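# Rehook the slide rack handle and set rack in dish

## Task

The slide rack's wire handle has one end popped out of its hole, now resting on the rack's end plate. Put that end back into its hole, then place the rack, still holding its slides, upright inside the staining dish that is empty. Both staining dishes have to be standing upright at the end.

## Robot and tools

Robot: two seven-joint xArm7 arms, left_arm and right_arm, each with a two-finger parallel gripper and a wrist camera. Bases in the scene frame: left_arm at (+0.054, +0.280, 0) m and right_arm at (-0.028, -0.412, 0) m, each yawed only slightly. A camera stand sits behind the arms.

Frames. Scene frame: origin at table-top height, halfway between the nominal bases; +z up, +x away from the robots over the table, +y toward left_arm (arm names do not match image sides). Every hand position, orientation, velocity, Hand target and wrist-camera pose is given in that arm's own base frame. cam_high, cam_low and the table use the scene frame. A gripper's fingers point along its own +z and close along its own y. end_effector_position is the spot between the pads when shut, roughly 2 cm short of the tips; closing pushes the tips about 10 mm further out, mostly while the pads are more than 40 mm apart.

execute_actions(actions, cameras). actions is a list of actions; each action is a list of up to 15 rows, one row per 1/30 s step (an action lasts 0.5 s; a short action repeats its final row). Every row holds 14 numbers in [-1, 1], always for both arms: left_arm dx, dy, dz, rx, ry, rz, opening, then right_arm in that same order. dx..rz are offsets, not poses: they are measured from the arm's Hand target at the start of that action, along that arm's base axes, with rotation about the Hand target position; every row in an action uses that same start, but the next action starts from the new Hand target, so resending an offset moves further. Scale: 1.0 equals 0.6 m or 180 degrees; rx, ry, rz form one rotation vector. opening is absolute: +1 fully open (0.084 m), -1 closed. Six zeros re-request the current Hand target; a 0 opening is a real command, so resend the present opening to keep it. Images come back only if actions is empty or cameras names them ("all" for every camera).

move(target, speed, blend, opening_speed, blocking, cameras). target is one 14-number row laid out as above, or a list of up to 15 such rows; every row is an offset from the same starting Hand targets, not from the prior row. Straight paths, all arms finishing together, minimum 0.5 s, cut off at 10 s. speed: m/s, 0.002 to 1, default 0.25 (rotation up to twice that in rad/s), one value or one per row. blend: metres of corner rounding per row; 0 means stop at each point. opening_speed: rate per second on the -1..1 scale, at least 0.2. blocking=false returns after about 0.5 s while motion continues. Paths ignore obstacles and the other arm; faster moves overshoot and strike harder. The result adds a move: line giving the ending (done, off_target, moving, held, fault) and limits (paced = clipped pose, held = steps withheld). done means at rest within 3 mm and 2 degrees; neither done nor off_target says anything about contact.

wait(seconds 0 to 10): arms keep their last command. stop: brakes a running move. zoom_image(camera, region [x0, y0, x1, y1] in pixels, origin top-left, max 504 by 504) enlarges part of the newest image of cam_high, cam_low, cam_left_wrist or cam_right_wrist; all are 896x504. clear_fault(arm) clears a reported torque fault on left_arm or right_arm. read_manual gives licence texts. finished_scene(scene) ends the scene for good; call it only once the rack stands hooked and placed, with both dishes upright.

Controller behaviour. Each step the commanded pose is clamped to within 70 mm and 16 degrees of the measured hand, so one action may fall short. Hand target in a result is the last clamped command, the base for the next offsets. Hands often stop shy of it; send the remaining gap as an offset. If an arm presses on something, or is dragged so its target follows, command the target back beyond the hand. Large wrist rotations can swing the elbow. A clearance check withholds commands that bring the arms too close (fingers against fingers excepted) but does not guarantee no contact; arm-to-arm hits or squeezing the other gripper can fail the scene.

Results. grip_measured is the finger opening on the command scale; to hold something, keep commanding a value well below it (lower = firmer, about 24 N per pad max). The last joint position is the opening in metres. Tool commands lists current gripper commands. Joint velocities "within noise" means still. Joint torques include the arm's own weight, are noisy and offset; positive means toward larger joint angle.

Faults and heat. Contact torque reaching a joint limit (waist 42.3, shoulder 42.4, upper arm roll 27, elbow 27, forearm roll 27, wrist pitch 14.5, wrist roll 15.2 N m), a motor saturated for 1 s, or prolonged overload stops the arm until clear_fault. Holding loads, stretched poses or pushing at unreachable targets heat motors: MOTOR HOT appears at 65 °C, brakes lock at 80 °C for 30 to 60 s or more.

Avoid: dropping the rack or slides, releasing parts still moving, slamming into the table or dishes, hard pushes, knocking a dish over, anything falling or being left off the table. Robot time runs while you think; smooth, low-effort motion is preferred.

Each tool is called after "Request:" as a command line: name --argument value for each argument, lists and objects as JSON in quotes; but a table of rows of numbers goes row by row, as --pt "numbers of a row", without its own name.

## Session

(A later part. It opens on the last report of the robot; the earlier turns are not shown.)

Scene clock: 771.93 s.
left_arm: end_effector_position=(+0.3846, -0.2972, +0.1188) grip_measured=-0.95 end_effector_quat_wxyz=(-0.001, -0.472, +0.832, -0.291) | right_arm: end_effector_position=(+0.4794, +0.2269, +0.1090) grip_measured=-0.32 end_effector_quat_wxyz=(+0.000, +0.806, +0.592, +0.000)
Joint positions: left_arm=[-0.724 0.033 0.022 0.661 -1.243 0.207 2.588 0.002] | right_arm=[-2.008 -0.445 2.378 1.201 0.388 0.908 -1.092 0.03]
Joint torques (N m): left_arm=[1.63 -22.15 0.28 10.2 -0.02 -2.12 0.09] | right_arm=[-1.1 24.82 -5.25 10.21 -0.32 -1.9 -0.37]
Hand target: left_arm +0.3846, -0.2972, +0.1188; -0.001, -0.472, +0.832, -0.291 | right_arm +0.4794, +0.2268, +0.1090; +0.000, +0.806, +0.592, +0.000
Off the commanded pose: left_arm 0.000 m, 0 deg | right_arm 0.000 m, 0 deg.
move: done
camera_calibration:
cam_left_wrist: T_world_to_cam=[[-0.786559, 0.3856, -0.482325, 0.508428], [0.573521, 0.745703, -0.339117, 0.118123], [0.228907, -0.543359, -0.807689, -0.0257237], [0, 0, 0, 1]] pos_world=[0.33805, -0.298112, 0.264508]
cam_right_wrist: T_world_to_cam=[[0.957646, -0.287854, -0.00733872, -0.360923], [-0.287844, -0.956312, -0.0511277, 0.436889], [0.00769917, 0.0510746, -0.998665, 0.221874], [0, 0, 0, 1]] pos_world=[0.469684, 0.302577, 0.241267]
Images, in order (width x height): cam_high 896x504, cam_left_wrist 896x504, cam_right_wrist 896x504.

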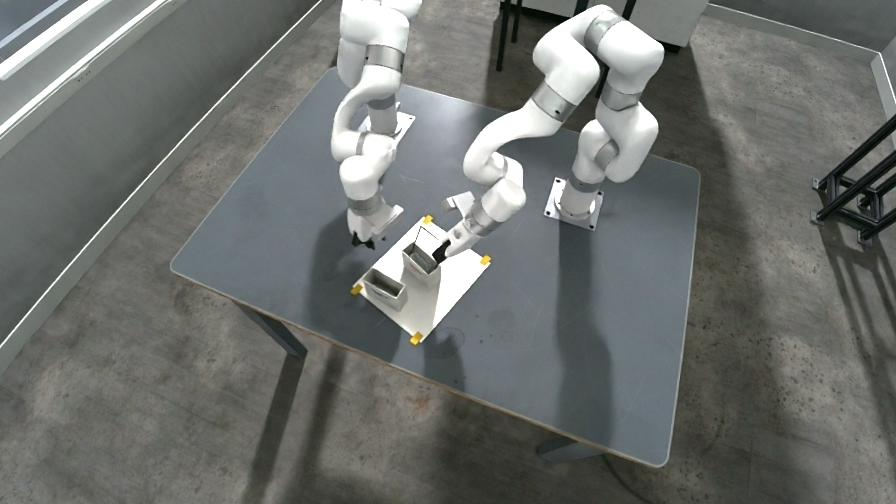

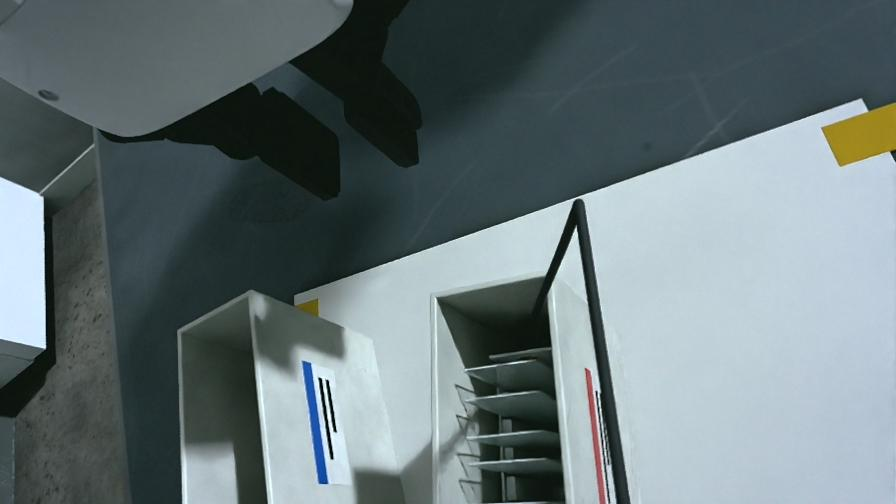

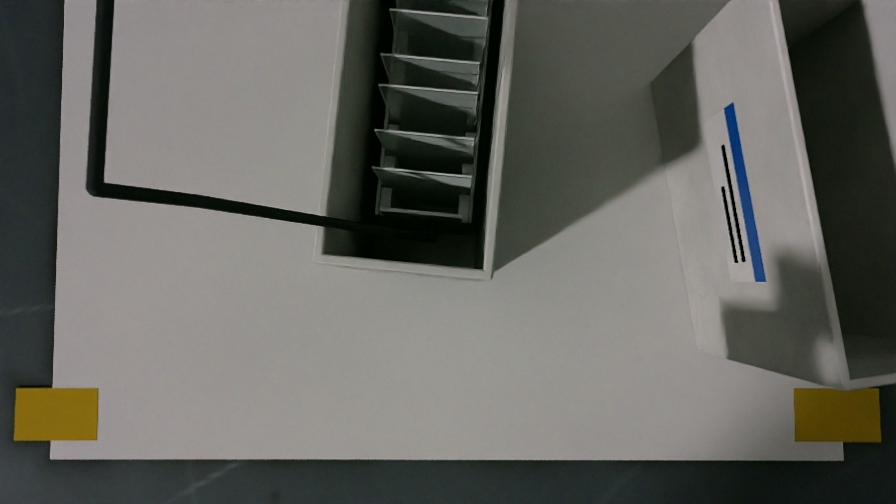

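Request:
move --pt "0 0 0 0 0 0 -1 -0.1403 0.1040 0.0775 0.1871 -0.2310 0.0502 -0.3" --pt "0 0 0 0 0 0 -1 -0.0823 0.1598 0.0178 0.1871 -0.2310 0.0502 -0.3" --pt "0 0 0 0 0 0 -1 -0.0823 0.1598 0.0178 0.1871 -0.2310 0.0502 -1" --speed '[0.3,0.1,0.1]' --opening_speed 0.7 --cameras '["cam_left_wrist","cam_right_wrist"]'

Request:
zoom_image --camera "cam_left_wrist" --region '[480, 260, 620, 400]'

Scene clock: 821.40 s.
left_arm: end_effector_position=(+0.3846, -0.2972, +0.1188) grip_measured=-0.95 end_effector_quat_wxyz=(-0.001, -0.472, +0.832, -0.291) | right_arm: end_effector_position=(+0.4300, +0.3227, +0.1196) grip_measured=-0.96 end_effector_quat_wxyz=(-0.022, +0.672, +0.588, +0.449)
Joint positions: left_arm=[-0.724 0.033 0.022 0.661 -1.243 0.207 2.588 0.002] | right_arm=[-1.951 -0.458 2.378 0.597 -0.57 -0.828 -0.168 0.002]
Joint torques (N m): left_arm=[1.39 -21.34 0.54 10.17 -0.06 -2.02 0.27] | right_arm=[-0.77 20.26 -4.71 7.02 0.45 -2.5 -0.19]
Hand target: left_arm +0.3846, -0.2972, +0.1188; -0.001, -0.472, +0.832, -0.291 | right_arm +0.4300, +0.3227, +0.1196; -0.022, +0.672, +0.588, +0.449
Off the commanded pose: left_arm 0.000 m, 0 deg | right_arm 0.000 m, 0 deg.
move: done
camera_calibration:
cam_left_wrist: T_world_to_cam=[[-0.786559, 0.3856, -0.482325, 0.508428], [0.573521, 0.745703, -0.339117, 0.118123], [0.228907, -0.543359, -0.807689, -0.0257237], [0, 0, 0, 1]] pos_world=[0.33805, -0.298112, 0.264508]
cam_right_wrist: T_world_to_cam=[[0.81287, -0.294218, 0.502671, -0.282589], [0.133824, -0.745603, -0.652815, 0.337583], [0.566863, 0.597923, -0.566705, -0.240549], [0, 0, 0, 1]] pos_world=[0.32089, 0.31239, 0.226108]
Images, in order (width x height): cam_left_wrist 896x504, cam_right_wrist 896x504.

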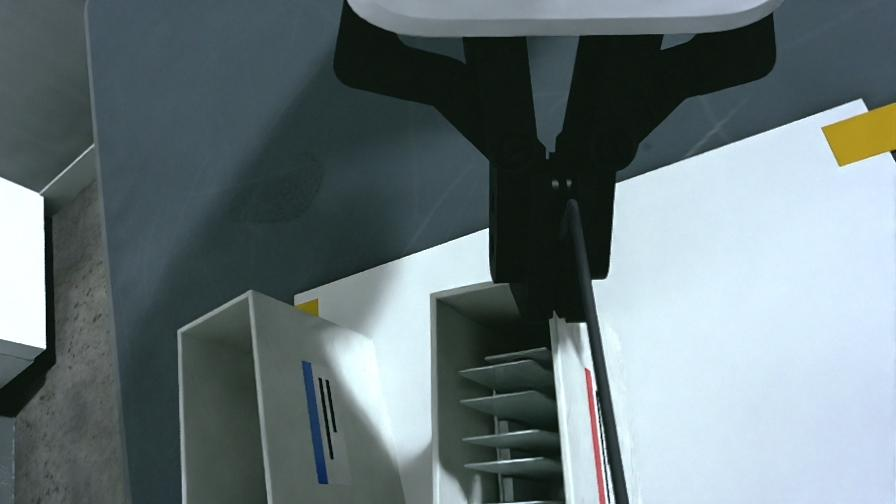

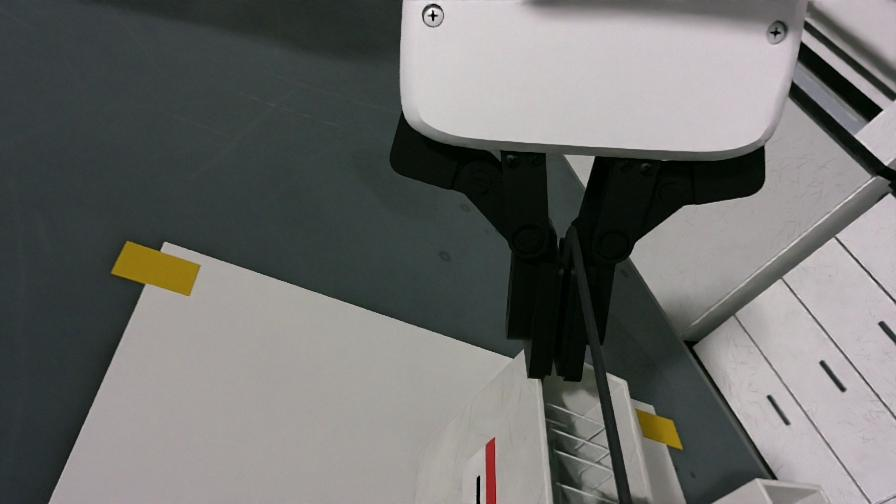

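Scaled by 3.600 from the camera's 896x504 image, which has a finer 1280x720 frame.

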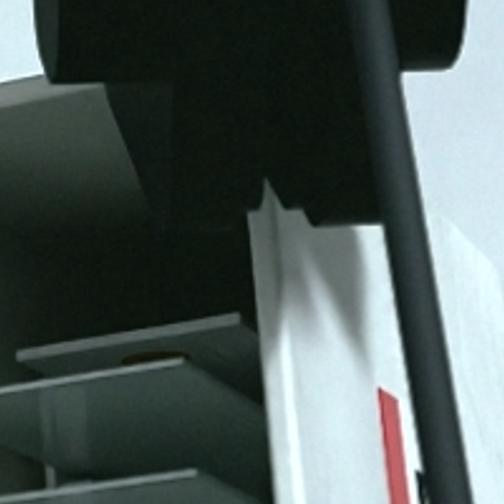

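Request:
move --pt "0 0 0 0 0 0 -1 -0.0005 -0.0011 0.0003 -0.00695 0.00217 -0.00405 -1" --pt "0 0 0 0 0 0 -1 -0.0056 0.0005 0.0033 -0.00695 0.00217 -0.00405 -1" --pt "0 0 0 0 0 0 -1 -0.0046 0.0027 0.0027 0.00695 -0.00217 0.00405 -1" --speed 0.03

Request:
move --target '[0,0,0,0,0,0,-1,0,0,-0.0021,0,0,0,-1]' --speed 0.02

Request:
move --target '[0,0,0,0,0,0,-1,0,0,-0.0021,0,0,0,-1]' --speed 0.02 --cameras '["cam_left_wrist"]'

Scene clock: 834.53 s.
left_arm: end_effector_position=(+0.3846, -0.2972, +0.1188) grip_measured=-0.95 end_effector_quat_wxyz=(-0.001, -0.472, +0.832, -0.291) | right_arm: end_effector_position=(+0.4273, +0.3243, +0.1213) grip_measured=-0.96 end_effector_quat_wxyz=(-0.030, +0.667, +0.588, +0.457)
Joint positions: left_arm=[-0.724 0.033 0.022 0.661 -1.243 0.207 2.588 0.002] | right_arm=[-1.96 -0.469 2.385 0.593 -0.572 -0.869 -0.168 0.002]
Joint torques (N m): left_arm=[-1.36 -21.4 -1.39 10.33 0.11 -0.48 0.37] | right_arm=[0.13 21.58 -2.61 8.42 0 -3.7 0.02]
Hand target: left_arm +0.3846, -0.2972, +0.1188; -0.001, -0.472, +0.832, -0.291 | right_arm +0.4273, +0.3243, +0.1213; -0.030, +0.667, +0.588, +0.457
Off the commanded pose: left_arm 0.000 m, 0 deg | right_arm 0.000 m, 0 deg.
move: done

Scene clock: 835.23 s.
left_arm: end_effector_position=(+0.3846, -0.2972, +0.1188) grip_measured=-0.95 end_effector_quat_wxyz=(-0.001, -0.472, +0.832, -0.291) | right_arm: end_effector_position=(+0.4273, +0.3244, +0.1200) grip_measured=-0.96 end_effector_quat_wxyz=(-0.030, +0.667, +0.588, +0.458)
Joint positions: left_arm=[-0.724 0.033 0.022 0.661 -1.243 0.207 2.588 0.002] | right_arm=[-1.961 -0.474 2.386 0.594 -0.57 -0.873 -0.167 0.002]
Joint torques (N m): left_arm=[-1.98 -21.48 -1.77 10.51 0.13 -0.16 0.37] | right_arm=[0.39 20.5 -2.07 7.92 0.27 -3.23 -0.03]
Hand target: left_arm +0.3846, -0.2972, +0.1188; -0.001, -0.472, +0.832, -0.291 | right_arm +0.4273, +0.3243, +0.1200; -0.030, +0.667, +0.588, +0.457
Off the commanded pose: left_arm 0.000 m, 0 deg | right_arm 0.000 m, 0 deg.
move: done

Scene clock: 835.93 s.
left_arm: end_effector_position=(+0.3846, -0.2972, +0.1188) grip_measured=-0.95 end_effector_quat_wxyz=(-0.001, -0.472, +0.832, -0.291) | right_arm: end_effector_position=(+0.4273, +0.3244, +0.1188) grip_measured=-0.96 end_effector_quat_wxyz=(-0.030, +0.667, +0.588, +0.458)
Joint positions: left_arm=[-0.724 0.033 0.022 0.661 -1.243 0.207 2.588 0.002] | right_arm=[-1.962 -0.48 2.388 0.594 -0.568 -0.877 -0.167 0.002]
Joint torques (N m): left_arm=[-1.97 -21.55 -1.75 9.97 0.09 -0.14 0.43] | right_arm=[0.38 19.66 -1.93 7.17 0.23 -2.9 0.01]
Hand target: left_arm +0.3846, -0.2972, +0.1188; -0.001, -0.472, +0.832, -0.291 | right_arm +0.4273, +0.3243, +0.1187; -0.030, +0.667, +0.588, +0.457
Off the commanded pose: left_arm 0.000 m, 0 deg | right_arm 0.000 m, 0 deg.
move: done
camera_calibration:
cam_left_wrist: T_world_to_cam=[[-0.786559, 0.3856, -0.482325, 0.508428], [0.573521, 0.745703, -0.339117, 0.118123], [0.228907, -0.543359, -0.807689, -0.0257237], [0, 0, 0, 1]] pos_world=[0.33805, -0.298112, 0.264508]
Images, in order (width x height): cam_left_wrist 896x504.

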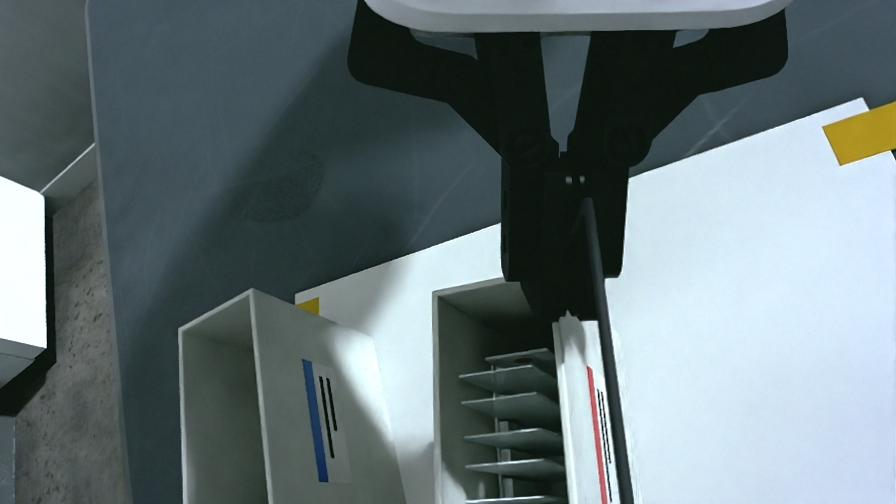

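Request:
move --target '[0,0,0,0,0,0,-1,0,0,-0.0021,0,0,0,-1]' --speed 0.02

Request:
move --target '[0,0,0,0,0,0,-1,0,0,-0.0021,0,0,0,-1]' --speed 0.02 --cameras '["cam_left_wrist"]'

Request:
zoom_image --camera "cam_left_wrist" --region '[480, 260, 620, 400]'

Scene clock: 840.93 s.
left_arm: end_effector_position=(+0.3846, -0.2972, +0.1188) grip_measured=-0.95 end_effector_quat_wxyz=(-0.001, -0.472, +0.832, -0.291) | right_arm: end_effector_position=(+0.4273, +0.3244, +0.1175) grip_measured=-0.96 end_effector_quat_wxyz=(-0.030, +0.667, +0.588, +0.457)
Joint positions: left_arm=[-0.724 0.033 0.022 0.661 -1.243 0.207 2.588 0.002] | right_arm=[-1.964 -0.485 2.39 0.595 -0.565 -0.881 -0.167 0.002]
Joint torques (N m): left_arm=[-1.45 -21.46 -0.94 9.99 0.43 -0.17 0.11] | right_arm=[0.28 19.38 -2.23 6.76 0.28 -2.63 0.07]
Hand target: left_arm +0.3846, -0.2972, +0.1188; -0.001, -0.472, +0.832, -0.291 | right_arm +0.4273, +0.3243, +0.1175; -0.030, +0.667, +0.588, +0.457
Off the commanded pose: left_arm 0.000 m, 0 deg | right_arm 0.000 m, 0 deg.
move: done

Scene clock: 841.63 s.
left_arm: end_effector_position=(+0.3846, -0.2972, +0.1188) grip_measured=-0.95 end_effector_quat_wxyz=(-0.001, -0.472, +0.832, -0.291) | right_arm: end_effector_position=(+0.4273, +0.3244, +0.1162) grip_measured=-0.96 end_effector_quat_wxyz=(-0.030, +0.667, +0.588, +0.458)
Joint positions: left_arm=[-0.724 0.033 0.022 0.661 -1.243 0.207 2.588 0.002] | right_arm=[-1.965 -0.49 2.392 0.596 -0.563 -0.885 -0.167 0.002]
Joint torques (N m): left_arm=[-1.18 -21.54 -0.87 10.46 0.34 -0.38 0.12] | right_arm=[-0.09 18.5 -2.58 6.3 0.22 -2.34 0]
Hand target: left_arm +0.3846, -0.2972, +0.1188; -0.001, -0.472, +0.832, -0.291 | right_arm +0.4273, +0.3243, +0.1162; -0.030, +0.667, +0.588, +0.457
Off the commanded pose: left_arm 0.000 m, 0 deg | right_arm 0.000 m, 0 deg.
move: done
camera_calibration:
cam_left_wrist: T_world_to_cam=[[-0.786559, 0.3856, -0.482325, 0.508428], [0.573521, 0.745703, -0.339117, 0.118123], [0.228907, -0.543359, -0.807689, -0.0257237], [0, 0, 0, 1]] pos_world=[0.33805, -0.298112, 0.264508]
Images, in order (width x height): cam_left_wrist 896x504.

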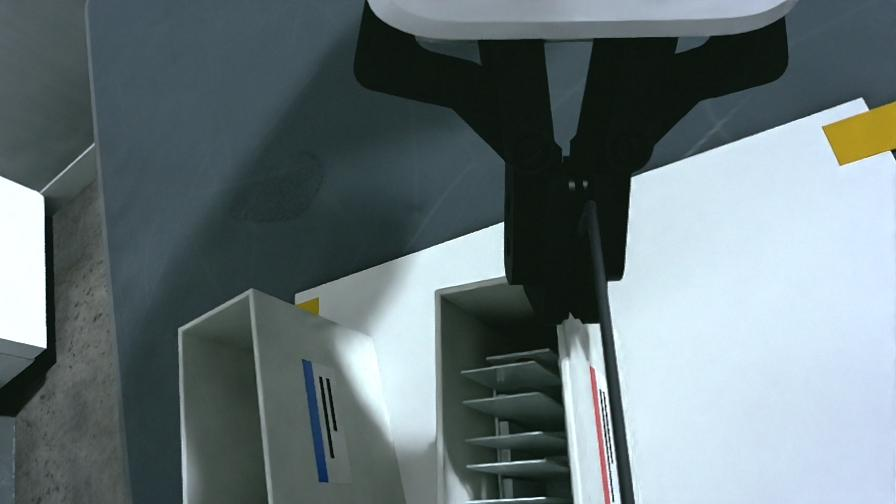

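Scaled by 3.600 from the camera's 896x504 image, which has a finer 1280x720 frame.

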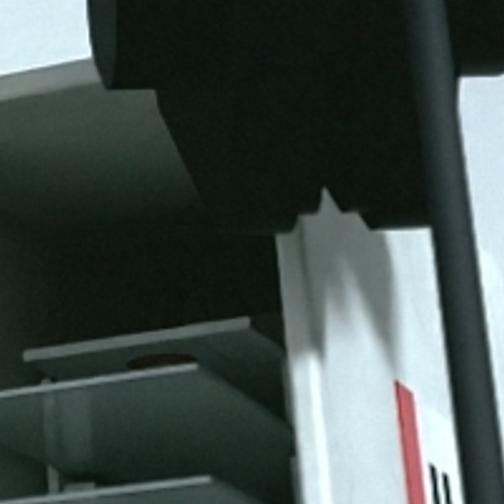

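Request:
move --target '[0,0,0,0,0,0,-1,0,0,0.0083,0,0,0,-1]' --speed 0.03 --cameras '["cam_left_wrist"]'

Request:
zoom_image --camera "cam_left_wrist" --region '[480, 260, 620, 400]'

Scene clock: 866.37 s.
left_arm: end_effector_position=(+0.3846, -0.2972, +0.1188) grip_measured=-0.95 end_effector_quat_wxyz=(-0.001, -0.472, +0.832, -0.291) | right_arm: end_effector_position=(+0.4273, +0.3243, +0.1212) grip_measured=-0.96 end_effector_quat_wxyz=(-0.030, +0.667, +0.588, +0.457)
Joint positions: left_arm=[-0.724 0.033 0.022 0.661 -1.243 0.207 2.588 0.002] | right_arm=[-1.96 -0.469 2.385 0.593 -0.572 -0.869 -0.168 0.002]
Joint torques (N m): left_arm=[-1.13 -21.71 -1 10.42 0.33 -0.8 -0.06] | right_arm=[1.5 25.09 -3.6 8.34 0.23 -3.66 -0.46]
Hand target: left_arm +0.3846, -0.2972, +0.1188; -0.001, -0.472, +0.832, -0.291 | right_arm +0.4273, +0.3243, +0.1212; -0.030, +0.667, +0.588, +0.457
Off the commanded pose: left_arm 0.000 m, 0 deg | right_arm 0.000 m, 0 deg.
move: done
camera_calibration:
cam_left_wrist: T_world_to_cam=[[-0.786541, 0.385558, -0.482389, 0.508425], [0.573508, 0.745734, -0.339071, 0.118125], [0.229002, -0.543347, -0.807671, -0.0257568], [0, 0, 0, 1]] pos_world=[0.33805, -0.298112, 0.264508]
Images, in order (width x height): cam_left_wrist 896x504.

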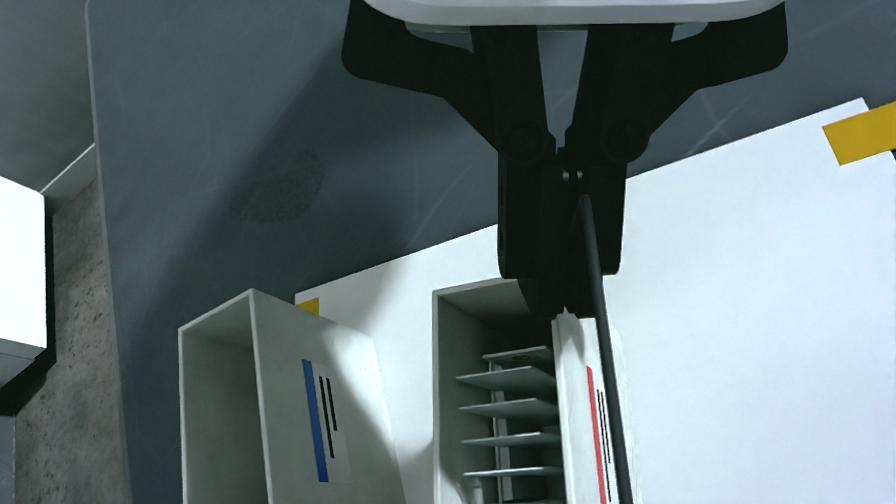

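Scaled by 3.600 from the camera's 896x504 image, which has a finer 1280x720 frame.

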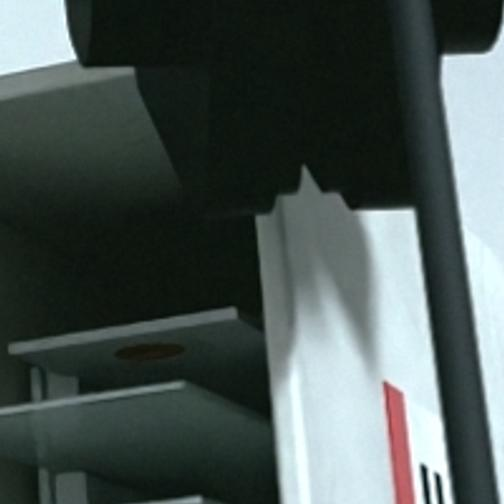

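Request:
move --pt "0 0 0 0 0 0 -1 0 0 -0.005 0 0 0 -1" --pt "0 0 0 0 0 0 -1 0 0 -0.005 0 0 0 -0.3" --pt "0 0 0 0 0 0 -1 -0.058 -0.0558 0.0546 0 0 0 -0.3" --pt "0 0 0 0 0 0 -1 0.0868 -0.1625 -0.0204 -0.1871 0.2310 -0.0502 -0.3" --speed '[0.02,0.05,0.12,0.3]' --opening_speed 0.8 --cameras '["cam_left_wrist","cam_right_wrist"]'

Request:
zoom_image --camera "cam_right_wrist" --region '[340, 150, 540, 350]'

Scene clock: 881.73 s.
left_arm: end_effector_position=(+0.3846, -0.2972, +0.1188) grip_measured=-0.95 end_effector_quat_wxyz=(-0.001, -0.472, +0.832, -0.291) | right_arm: end_effector_position=(+0.4793, +0.2269, +0.1090) grip_measured=-0.32 end_effector_quat_wxyz=(-0.008, +0.806, +0.591, +0.010)
Joint positions: left_arm=[-0.724 0.033 0.022 0.661 -1.243 0.207 2.588 0.002] | right_arm=[-2.525 -0.328 2.947 1.168 0.112 0.833 -0.908 0.03]
Joint torques (N m): left_arm=[1.05 -21.67 0.11 10.76 0.12 -2.02 -0.02] | right_arm=[-1 28.7 -0.9 11.56 0.2 -1.51 -0.39]
Hand target: left_arm +0.3846, -0.2972, +0.1188; -0.001, -0.472, +0.832, -0.291 | right_arm +0.4794, +0.2268, +0.1090; -0.008, +0.806, +0.591, +0.010
Off the commanded pose: left_arm 0.000 m, 0 deg | right_arm 0.000 m, 0 deg.
move: done; limits=paced
camera_calibration:
cam_left_wrist: T_world_to_cam=[[-0.786559, 0.3856, -0.482325, 0.508428], [0.573521, 0.745703, -0.339117, 0.118123], [0.228907, -0.543359, -0.807689, -0.0257237], [0, 0, 0, 1]] pos_world=[0.33805, -0.298112, 0.264508]
cam_right_wrist: T_world_to_cam=[[0.957359, -0.288797, -0.00773829, -0.360388], [-0.288516, -0.954362, -0.0771417, 0.439607], [0.0148931, 0.0760849, -0.99699, 0.212608], [0, 0, 0, 1]] pos_world=[0.468688, 0.299289, 0.243092]
Images, in order (width x height): cam_left_wrist 896x504, cam_right_wrist 896x504.

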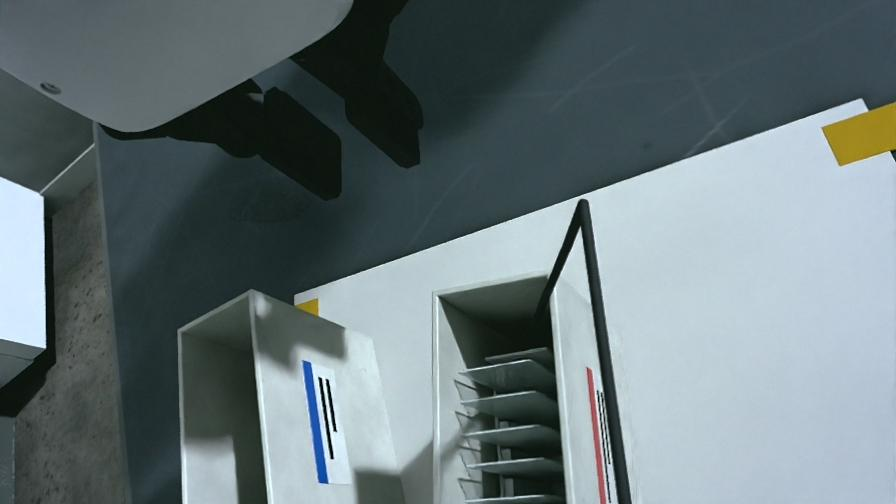

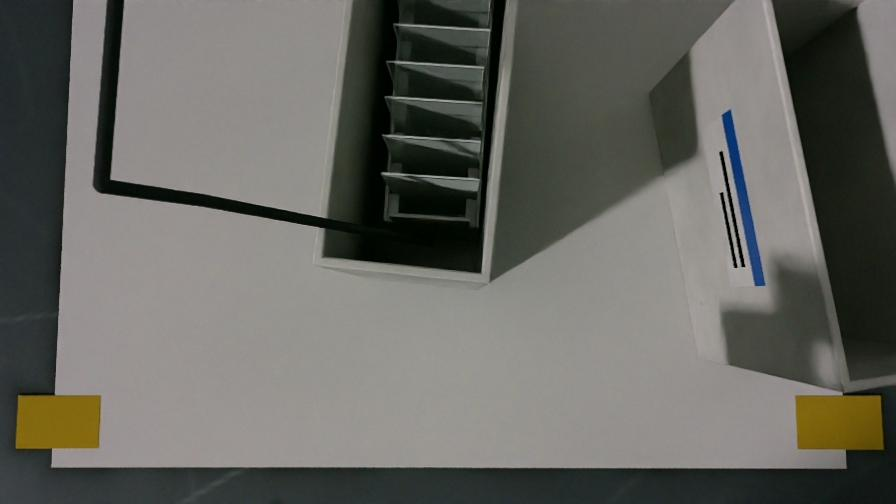

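Scaled by 2.520 from the camera's 896x504 image, which has a finer 1280x720 frame.

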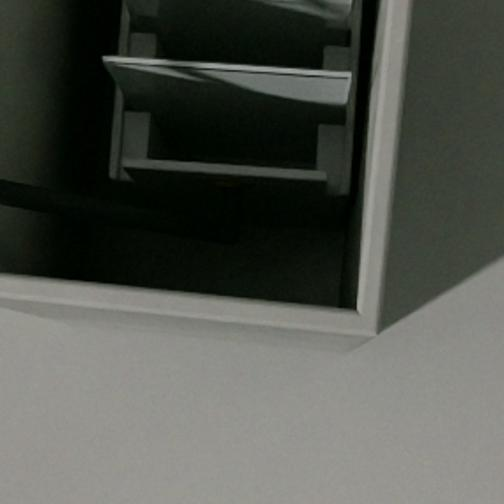

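Request:
move --target '[0.0014,0.0039,0,0,0,0,-1,0,0,0,0,0,0,-0.3]' --speed 0.02 --cameras '["cam_left_wrist","cam_right_wrist"]'

Request:
zoom_image --camera "cam_right_wrist" --region '[380, 180, 480, 280]'

Scene clock: 903.63 s.
left_arm: end_effector_position=(+0.3854, -0.2949, +0.1188) grip_measured=-0.95 end_effector_quat_wxyz=(-0.001, -0.472, +0.832, -0.291) | right_arm: end_effector_position=(+0.4794, +0.2268, +0.1090) grip_measured=-0.32 end_effector_quat_wxyz=(-0.008, +0.806, +0.591, +0.010)
Joint positions: left_arm=[-0.721 0.031 0.025 0.659 -1.243 0.211 2.593 0.002] | right_arm=[-2.525 -0.328 2.947 1.168 0.112 0.833 -0.908 0.03]
Joint torques (N m): left_arm=[2.18 -24.64 0.67 10.27 0.61 -1.54 0.62] | right_arm=[-1.01 28.81 -1.39 11.78 -0.05 -1.68 -0.33]
Hand target: left_arm +0.3854, -0.2949, +0.1188; -0.001, -0.472, +0.832, -0.291 | right_arm +0.4794, +0.2268, +0.1090; -0.008, +0.806, +0.591, +0.010
Off the commanded pose: left_arm 0.000 m, 0 deg | right_arm 0.000 m, 0 deg.
move: done
camera_calibration:
cam_left_wrist: T_world_to_cam=[[-0.786559, 0.3856, -0.482325, 0.508249], [0.573521, 0.745703, -0.339117, 0.115892], [0.228907, -0.543359, -0.807689, -0.02468], [0, 0, 0, 1]] pos_world=[0.33895, -0.295812, 0.264508]
cam_right_wrist: T_world_to_cam=[[0.957359, -0.288797, -0.00773829, -0.360417], [-0.288516, -0.954362, -0.0771417, 0.439511], [0.0148931, 0.0760849, -0.99699, 0.212616], [0, 0, 0, 1]] pos_world=[0.468688, 0.299189, 0.243092]
Images, in order (width x height): cam_left_wrist 896x504, cam_right_wrist 896x504.

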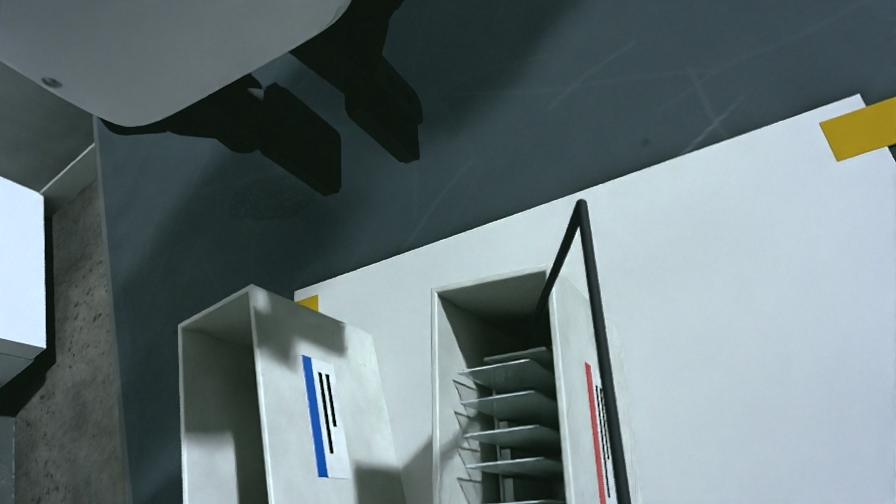

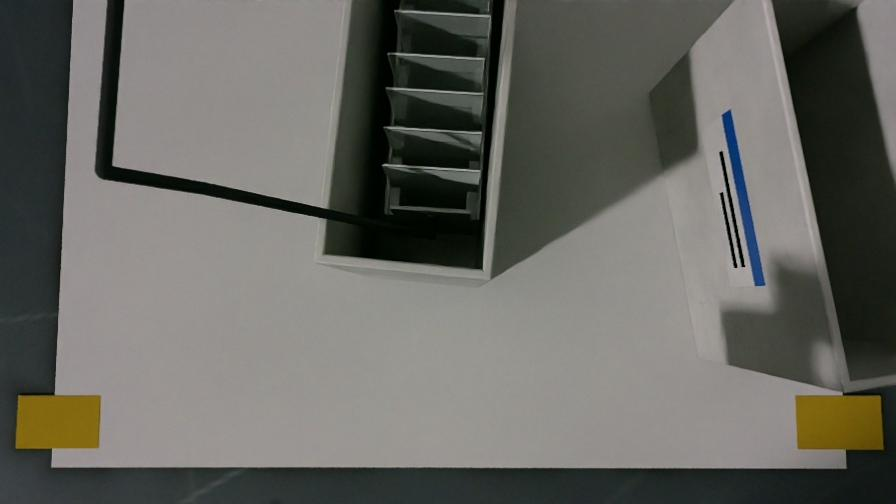

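Scaled by 5.040 from the camera's 896x504 image, which has a finer 1280x720 frame.

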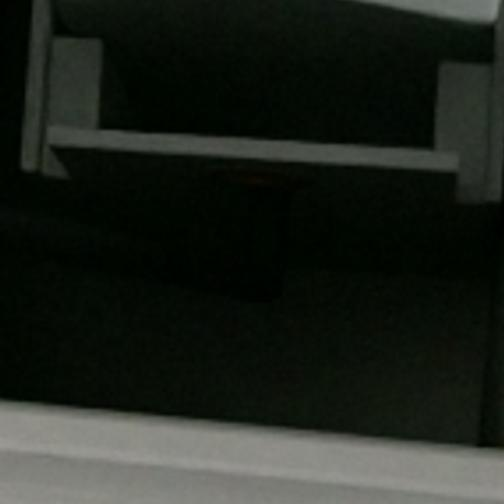

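Request:
move --pt "0 0 0 0 0 0 -1 -0.1435 0.1107 0.0750 0.1871 -0.2310 0.0502 -0.3" --pt "0 0 0 0 0 0 -1 -0.0855 0.1665 0.0153 0.1871 -0.2310 0.0502 -0.3" --pt "0 0 0 0 0 0 -1 -0.0855 0.1665 0.0153 0.1871 -0.2310 0.0502 -1" --speed '[0.3,0.1,0.1]' --opening_speed 0.7 --cameras '["cam_left_wrist"]'

Request:
zoom_image --camera "cam_left_wrist" --region '[520, 160, 660, 300]'

Scene clock: 937.30 s.
left_arm: end_effector_position=(+0.3854, -0.2949, +0.1188) grip_measured=-0.95 end_effector_quat_wxyz=(-0.001, -0.472, +0.832, -0.291) | right_arm: end_effector_position=(+0.4281, +0.3268, +0.1182) grip_measured=-0.96 end_effector_quat_wxyz=(-0.030, +0.667, +0.588, +0.458)
Joint positions: left_arm=[-0.721 0.031 0.025 0.659 -1.243 0.211 2.593 0.002] | right_arm=[-2.594 -0.36 3.109 0.558 -0.329 -0.766 -0.566 0.002]
Joint torques (N m): left_arm=[1.05 -21.96 0.25 10.07 0.23 -2.11 0.16] | right_arm=[-0.06 23.27 0.14 5.83 -0.23 -2.13 -0.28]
Hand target: left_arm +0.3854, -0.2949, +0.1188; -0.001, -0.472, +0.832, -0.291 | right_arm +0.4281, +0.3267, +0.1181; -0.030, +0.667, +0.588, +0.457
Off the commanded pose: left_arm 0.000 m, 0 deg | right_arm 0.000 m, 0 deg.
move: done; limits=paced
camera_calibration:
cam_left_wrist: T_world_to_cam=[[-0.786541, 0.385558, -0.482389, 0.508247], [0.573508, 0.745734, -0.339071, 0.115893], [0.229002, -0.543347, -0.807671, -0.0247132], [0, 0, 0, 1]] pos_world=[0.33895, -0.295812, 0.264508]
Images, in order (width x height): cam_left_wrist 896x504.

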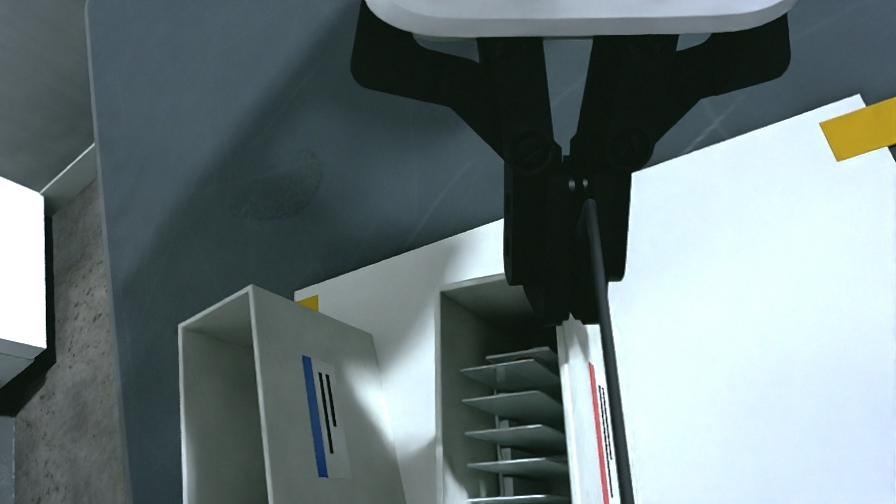

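Scaled by 3.600 from the camera's 896x504 image, which has a finer 1280x720 frame.

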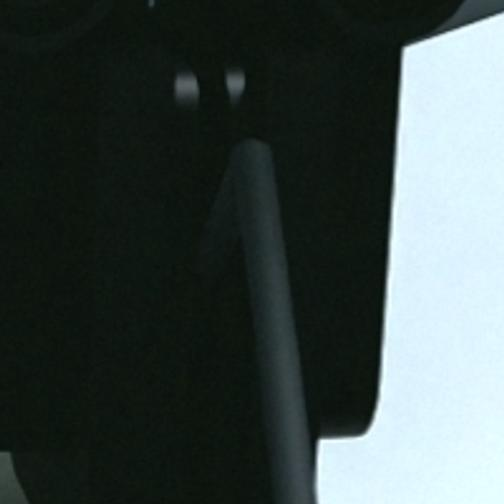

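Request:
move --pt "0 0 0 0 0 0 -1 -0.0009 -0.0019 0.0005 -0.01158 0.00362 -0.00676 -1" --pt "0 0 0 0 0 0 -1 -0.0009 -0.0019 0.0063 -0.01158 0.00362 -0.00676 -1" --pt "0 0 0 0 0 0 -1 0 0 0.0058 0 0 0 -1" --pt "0 0 0 0 0 0 -1 0 0 -0.0017 0 0 0 -1" --speed '[0.04,0.04,0.04,0.015]'

Scene clock: 947.53 s.
left_arm: end_effector_position=(+0.3854, -0.2949, +0.1188) grip_measured=-0.95 end_effector_quat_wxyz=(-0.001, -0.472, +0.832, -0.291) | right_arm: end_effector_position=(+0.4281, +0.3268, +0.1172) grip_measured=-0.96 end_effector_quat_wxyz=(-0.030, +0.667, +0.588, +0.458)
Joint positions: left_arm=[-0.721 0.031 0.025 0.659 -1.243 0.211 2.593 0.002] | right_arm=[-2.594 -0.364 3.109 0.559 -0.328 -0.769 -0.567 0.002]
Joint torques (N m): left_arm=[0.85 -21.62 0.42 10.11 0.35 -1.85 -0.02] | right_arm=[0.09 20.99 -0.41 5.88 0.09 -2.1 -0.55]
Hand target: left_arm +0.3854, -0.2949, +0.1188; -0.001, -0.472, +0.832, -0.291 | right_arm +0.4281, +0.3267, +0.1171; -0.030, +0.667, +0.588, +0.457
Off the commanded pose: left_arm 0.000 m, 0 deg | right_arm 0.000 m, 0 deg.
move: done

Request:
move --pt "0 0 0 0 0 0 -1 -0.0009 -0.0019 0.0005 -0.01158 0.00362 -0.00676 -1" --pt "0 0 0 0 0 0 -1 0.0004 -0.0023 0.008 -0.01158 0.00362 -0.00676 -1" --pt "0 0 0 0 0 0 -1 0.0013 -0.0004 0.0075 0 0 0 -1" --pt "0 0 0 0 0 0 -1 0.0013 -0.0004 0 0 0 0 -1" --speed '[0.04,0.04,0.04,0.015]'

Request:
move --pt "0 0 0 0 0 0 -1 -0.0009 -0.0019 0.0005 -0.01158 0.00362 -0.00676 -1" --pt "0 0 0 0 0 0 -1 0.0004 -0.0023 0.008 -0.01158 0.00362 -0.00676 -1" --pt "0 0 0 0 0 0 -1 0.0013 -0.0004 0.0075 0 0 0 -1" --pt "0 0 0 0 0 0 -1 0.0013 -0.0004 0 0 0 0 -1" --speed '[0.04,0.04,0.04,0.015]' --cameras '["cam_left_wrist"]'

Scene clock: 955.57 s.
left_arm: end_effector_position=(+0.3854, -0.2949, +0.1188) grip_measured=-0.95 end_effector_quat_wxyz=(-0.001, -0.472, +0.832, -0.291) | right_arm: end_effector_position=(+0.4289, +0.3265, +0.1172) grip_measured=-0.96 end_effector_quat_wxyz=(-0.030, +0.667, +0.588, +0.458)
Joint positions: left_arm=[-0.721 0.031 0.025 0.659 -1.243 0.211 2.593 0.002] | right_arm=[-2.596 -0.365 3.109 0.561 -0.331 -0.768 -0.566 0.002]
Joint torques (N m): left_arm=[0.71 -22.54 0.35 9.99 0.26 -1.8 -0.01] | right_arm=[0.25 21.19 -0.16 6.04 0.09 -2.07 -0.57]
Hand target: left_arm +0.3854, -0.2949, +0.1188; -0.001, -0.472, +0.832, -0.291 | right_arm +0.4288, +0.3265, +0.1171; -0.030, +0.667, +0.588, +0.457
Off the commanded pose: left_arm 0.000 m, 0 deg | right_arm 0.000 m, 0 deg.
move: done

Scene clock: 957.87 s.
left_arm: end_effector_position=(+0.3854, -0.2949, +0.1188) grip_measured=-0.95 end_effector_quat_wxyz=(-0.001, -0.472, +0.832, -0.291) | right_arm: end_effector_position=(+0.4297, +0.3263, +0.1172) grip_measured=-0.96 end_effector_quat_wxyz=(-0.030, +0.667, +0.587, +0.458)
Joint positions: left_arm=[-0.721 0.031 0.025 0.659 -1.243 0.211 2.593 0.002] | right_arm=[-2.598 -0.366 3.109 0.563 -0.334 -0.768 -0.564 0.002]
Joint torques (N m): left_arm=[0.37 -22.78 0.16 10.27 0.13 -1.56 0.05] | right_arm=[0.49 20.77 -0.21 5.88 0.01 -1.89 -0.6]
Hand target: left_arm +0.3854, -0.2949, +0.1188; -0.001, -0.472, +0.832, -0.291 | right_arm +0.4296, +0.3263, +0.1171; -0.030, +0.667, +0.588, +0.457
Off the commanded pose: left_arm 0.000 m, 0 deg | right_arm 0.000 m, 0 deg.
move: done
camera_calibration:
cam_left_wrist: T_world_to_cam=[[-0.786559, 0.3856, -0.482325, 0.508249], [0.573521, 0.745703, -0.339117, 0.115892], [0.228907, -0.543359, -0.807689, -0.02468], [0, 0, 0, 1]] pos_world=[0.33895, -0.295812, 0.264508]
Images, in order (width x height): cam_left_wrist 896x504.

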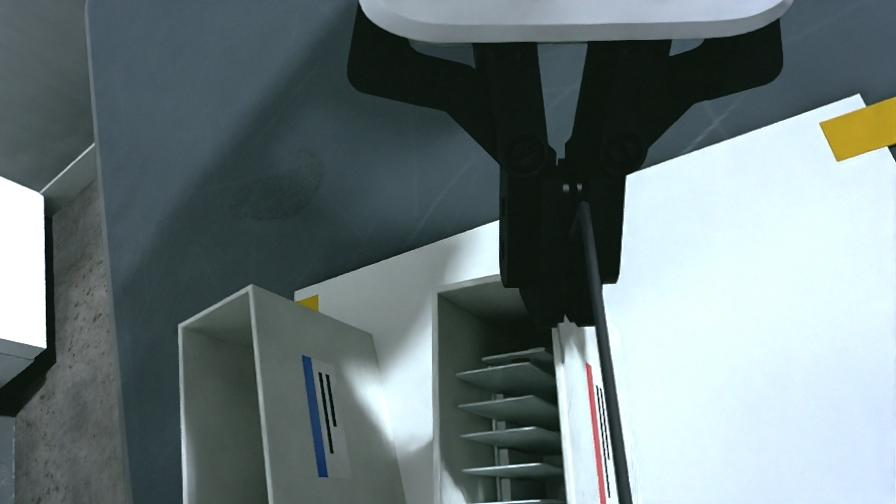

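Request:
move --pt "0 0 0 0 0 0 -1 -0.0009 -0.0019 0.0005 -0.01158 0.00362 -0.00676 -1" --pt "0 0 0 0 0 0 -1 -0.0009 -0.0019 0.0052 -0.01158 0.00362 -0.00676 -1" --pt "0.0181 -0.0063 0.008 0.01817 0.0525 0 -1 0.0171 -0.0075 0.015 0.005 0.0566 -0.0068 -1" --pt "0.0181 -0.0063 0.008 0.01817 0.0525 0 -1 0.018 -0.0056 0.0145 0.01658 0.05302 0 -1" --speed '[0.04,0.04,0.06,0.04]' --cameras '["cam_left_wrist"]'

Scene clock: 1014.63 s.
left_arm: end_effector_position=(+0.3963, -0.2986, +0.1236) grip_measured=-0.95 end_effector_quat_wxyz=(-0.056, -0.494, +0.837, -0.227) | right_arm: end_effector_position=(+0.4404, +0.3229, +0.1258) grip_measured=-0.96 end_effector_quat_wxyz=(-0.096, +0.702, +0.571, +0.416)
Joint positions: left_arm=[-0.691 0.067 0.093 0.755 -0.786 0.426 2.158 0.002] | right_arm=[-2.855 -0.333 3.229 0.668 -0.745 -0.593 -0.191 0.002]
Joint torques (N m): left_arm=[-0.02 -22.44 -0.41 10.96 0.26 -1.73 -0.35] | right_arm=[-0.69 24.71 1.45 8.82 -0.2 -3.21 -0.5]
Hand target: left_arm +0.3963, -0.2987, +0.1236; -0.056, -0.494, +0.837, -0.227 | right_arm +0.4404, +0.3229, +0.1258; -0.096, +0.702, +0.571, +0.416
Off the commanded pose: left_arm 0.000 m, 0 deg | right_arm 0.000 m, 0 deg.
move: done
camera_calibration:
cam_left_wrist: T_world_to_cam=[[-0.853257, 0.408548, -0.324102, 0.534285], [0.513512, 0.766536, -0.385654, 0.149769], [0.0908776, -0.495492, -0.863846, 0.0505836], [0, 0, 0, 1]] pos_world=[0.374377, -0.308021, 0.274618]
Images, in order (width x height): cam_left_wrist 896x504.

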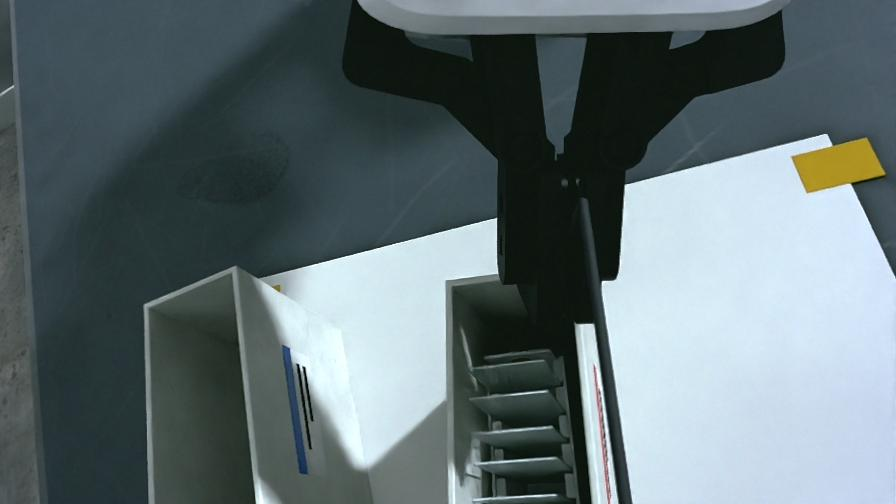

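Request:
move --pt "0 0 0 0 0 0 -1 0 0 0 0 0 0 -0.3" --pt "0 0 0 0 0 0 -1 -0.0475 -0.0610 0.0638 0 0 0 -0.3" --pt "0 0 0 0 0 0 -1 0.0650 -0.1602 -0.0280 -0.2050 0.1815 -0.0282 -0.3" --speed '[0.05,0.12,0.15]' --opening_speed 0.8 --blend '[0,0.02,0]' --cameras '["cam_right_wrist","cam_left_wrist"]'

Request:
zoom_image --camera "cam_right_wrist" --region '[380, 180, 480, 280]'

Scene clock: 1043.03 s.
left_arm: end_effector_position=(+0.3963, -0.2987, +0.1236) grip_measured=-0.95 end_effector_quat_wxyz=(-0.056, -0.494, +0.837, -0.227) | right_arm: end_effector_position=(+0.4794, +0.2268, +0.1090) grip_measured=-0.32 end_effector_quat_wxyz=(-0.008, +0.806, +0.591, +0.009)
Joint positions: left_arm=[-0.691 0.067 0.093 0.755 -0.786 0.426 2.158 0.002] | right_arm=[-2.49 -0.895 2.67 2.025 -2.73 -1.203 2.068 0.03]
Joint torques (N m): left_arm=[1.1 -22.3 0.53 10.2 0.27 -2.28 -0.2] | right_arm=[-1.03 36.62 -5 9.56 0.2 -1.91 0.28]
Hand target: left_arm +0.3963, -0.2987, +0.1236; -0.056, -0.494, +0.837, -0.227 | right_arm +0.4794, +0.2268, +0.1090; -0.008, +0.806, +0.591, +0.009
Off the commanded pose: left_arm 0.000 m, 0 deg | right_arm 0.000 m, 0 deg.
move: done
camera_calibration:
cam_left_wrist: T_world_to_cam=[[-0.853216, 0.408662, -0.324065, 0.53421], [0.513597, 0.766471, -0.385668, 0.149773], [0.0907783, -0.495496, -0.863853, 0.0506303], [0, 0, 0, 1]] pos_world=[0.374277, -0.308021, 0.274618]
cam_right_wrist: T_world_to_cam=[[0.957433, -0.288544, -0.00804013, -0.360521], [-0.288306, -0.954534, -0.0757928, 0.43926], [0.014195, 0.0748846, -0.997091, 0.213316], [0, 0, 0, 1]] pos_world=[0.468788, 0.299289, 0.24309]
Images, in order (width x height): cam_left_wrist 896x504, cam_right_wrist 896x504.

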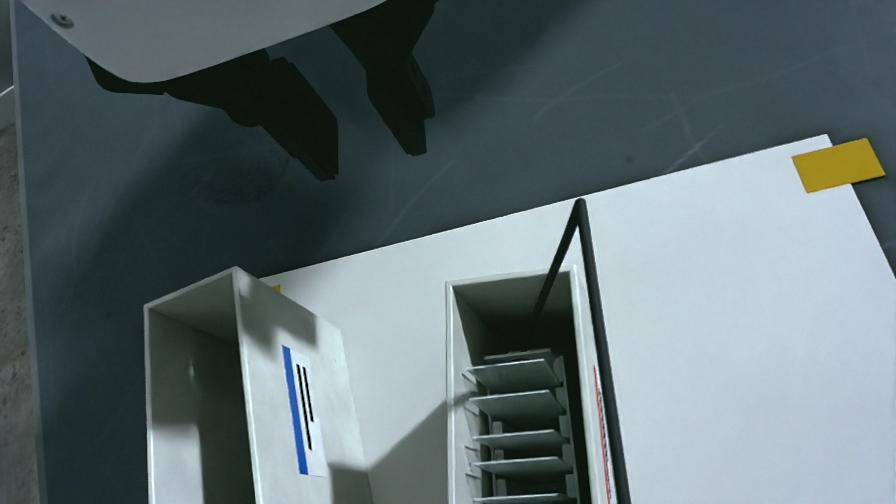

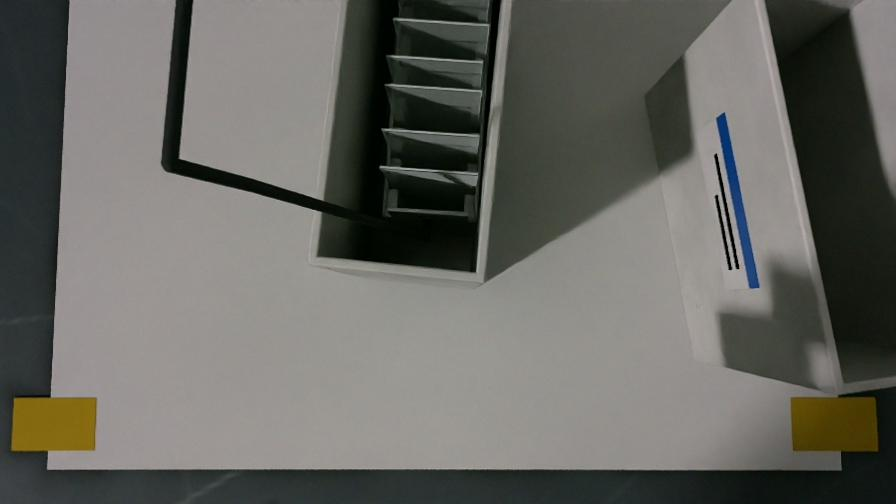

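Scaled by 5.040 from the camera's 896x504 image, which has a finer 1280x720 frame.

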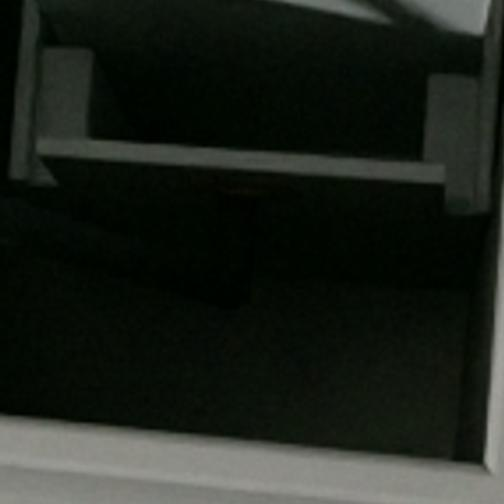

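Request:
zoom_image --camera "cam_right_wrist" --region '[405, 205, 455, 245]'

Scaled by 10.080 from the camera's 896x504 image, which has a finer 1280x720 frame.

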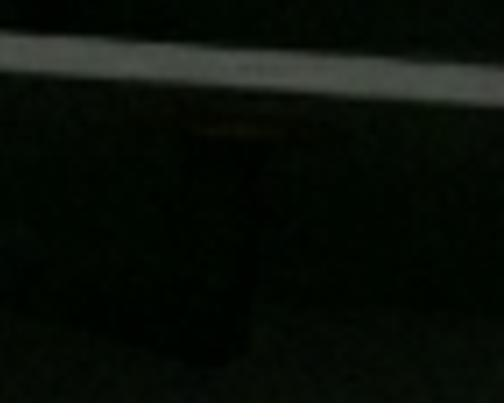

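Request:
move --target '[0,0,0,0,0,0,-1, 0.0328,-0.0103,-0.0398,0.0464,0.1485,0,-0.3]' --speed 0.2 --cameras '["cam_right_wrist"]'

Request:
zoom_image --camera "cam_right_wrist" --region '[380, 180, 480, 260]'

Request:
zoom_image --camera "cam_right_wrist" --region '[405, 200, 455, 240]'

Scene clock: 1081.53 s.
left_arm: end_effector_position=(+0.3963, -0.2987, +0.1236) grip_measured=-0.95 end_effector_quat_wxyz=(-0.056, -0.494, +0.837, -0.227) | right_arm: end_effector_position=(+0.4980, +0.2203, +0.0851) grip_measured=-0.32 end_effector_quat_wxyz=(-0.169, +0.808, +0.563, -0.013)
Joint positions: left_arm=[-0.691 0.067 0.093 0.755 -0.786 0.426 2.158 0.002] | right_arm=[-2.798 -1.327 2.714 2.707 -2.427 -1.591 2.07 0.03]
Joint torques (N m): left_arm=[1 -22.28 0.45 10.21 0.21 -2.25 -0.13] | right_arm=[0.07 41.05 -2.26 9.11 0.48 -2.2 -0.35]
Hand target: left_arm +0.3963, -0.2987, +0.1236; -0.056, -0.494, +0.837, -0.227 | right_arm +0.4991, +0.2206, +0.0851; -0.203, +0.784, +0.571, -0.134
Off the commanded pose: left_arm 0.000 m, 0 deg | right_arm 0.001 m, 15 deg.
elbow stopped short (right arm): the move would have taken joint 4 (elbow) straighter than the controller allows.
move: off_target (right_arm)
camera_calibration:
cam_right_wrist: T_world_to_cam=[[0.909578, -0.294692, -0.292958, -0.331042], [-0.364231, -0.90477, -0.220741, 0.475837], [-0.200009, 0.307485, -0.930295, 0.239351], [0, 0, 0, 1]] pos_world=[0.522295, 0.259371, 0.230722]
Images, in order (width x height): cam_right_wrist 896x504.

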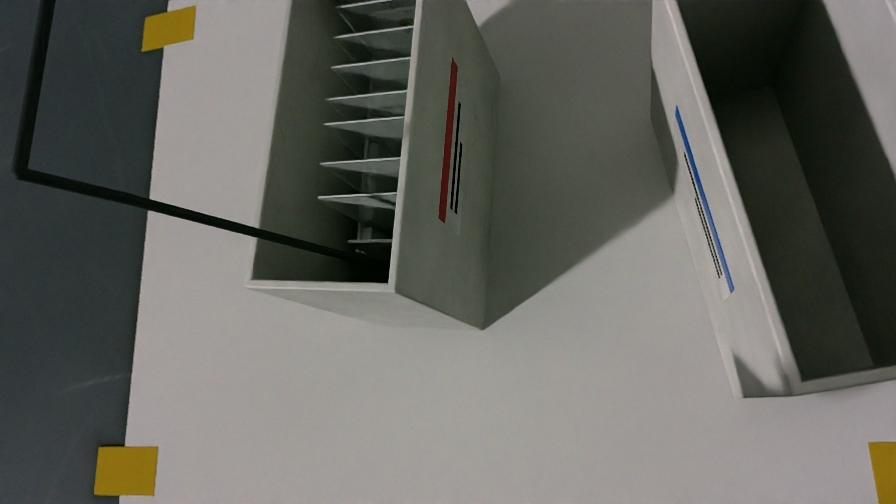

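Scaled by 5.040 from the camera's 896x504 image, which has a finer 1280x720 frame.

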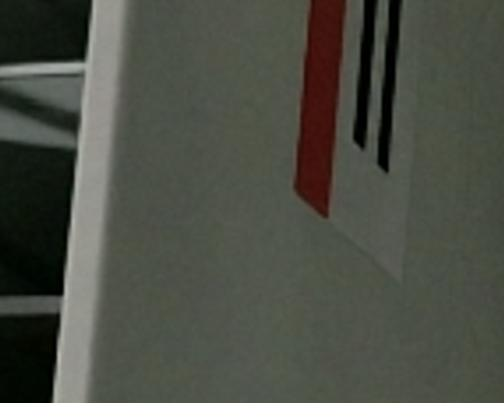

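Scaled by 10.080 from the camera's 896x504 image, which has a finer 1280x720 frame.

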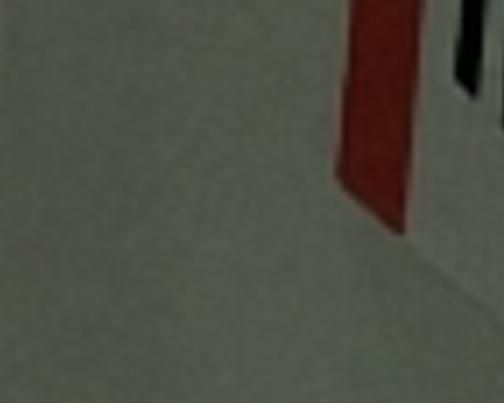

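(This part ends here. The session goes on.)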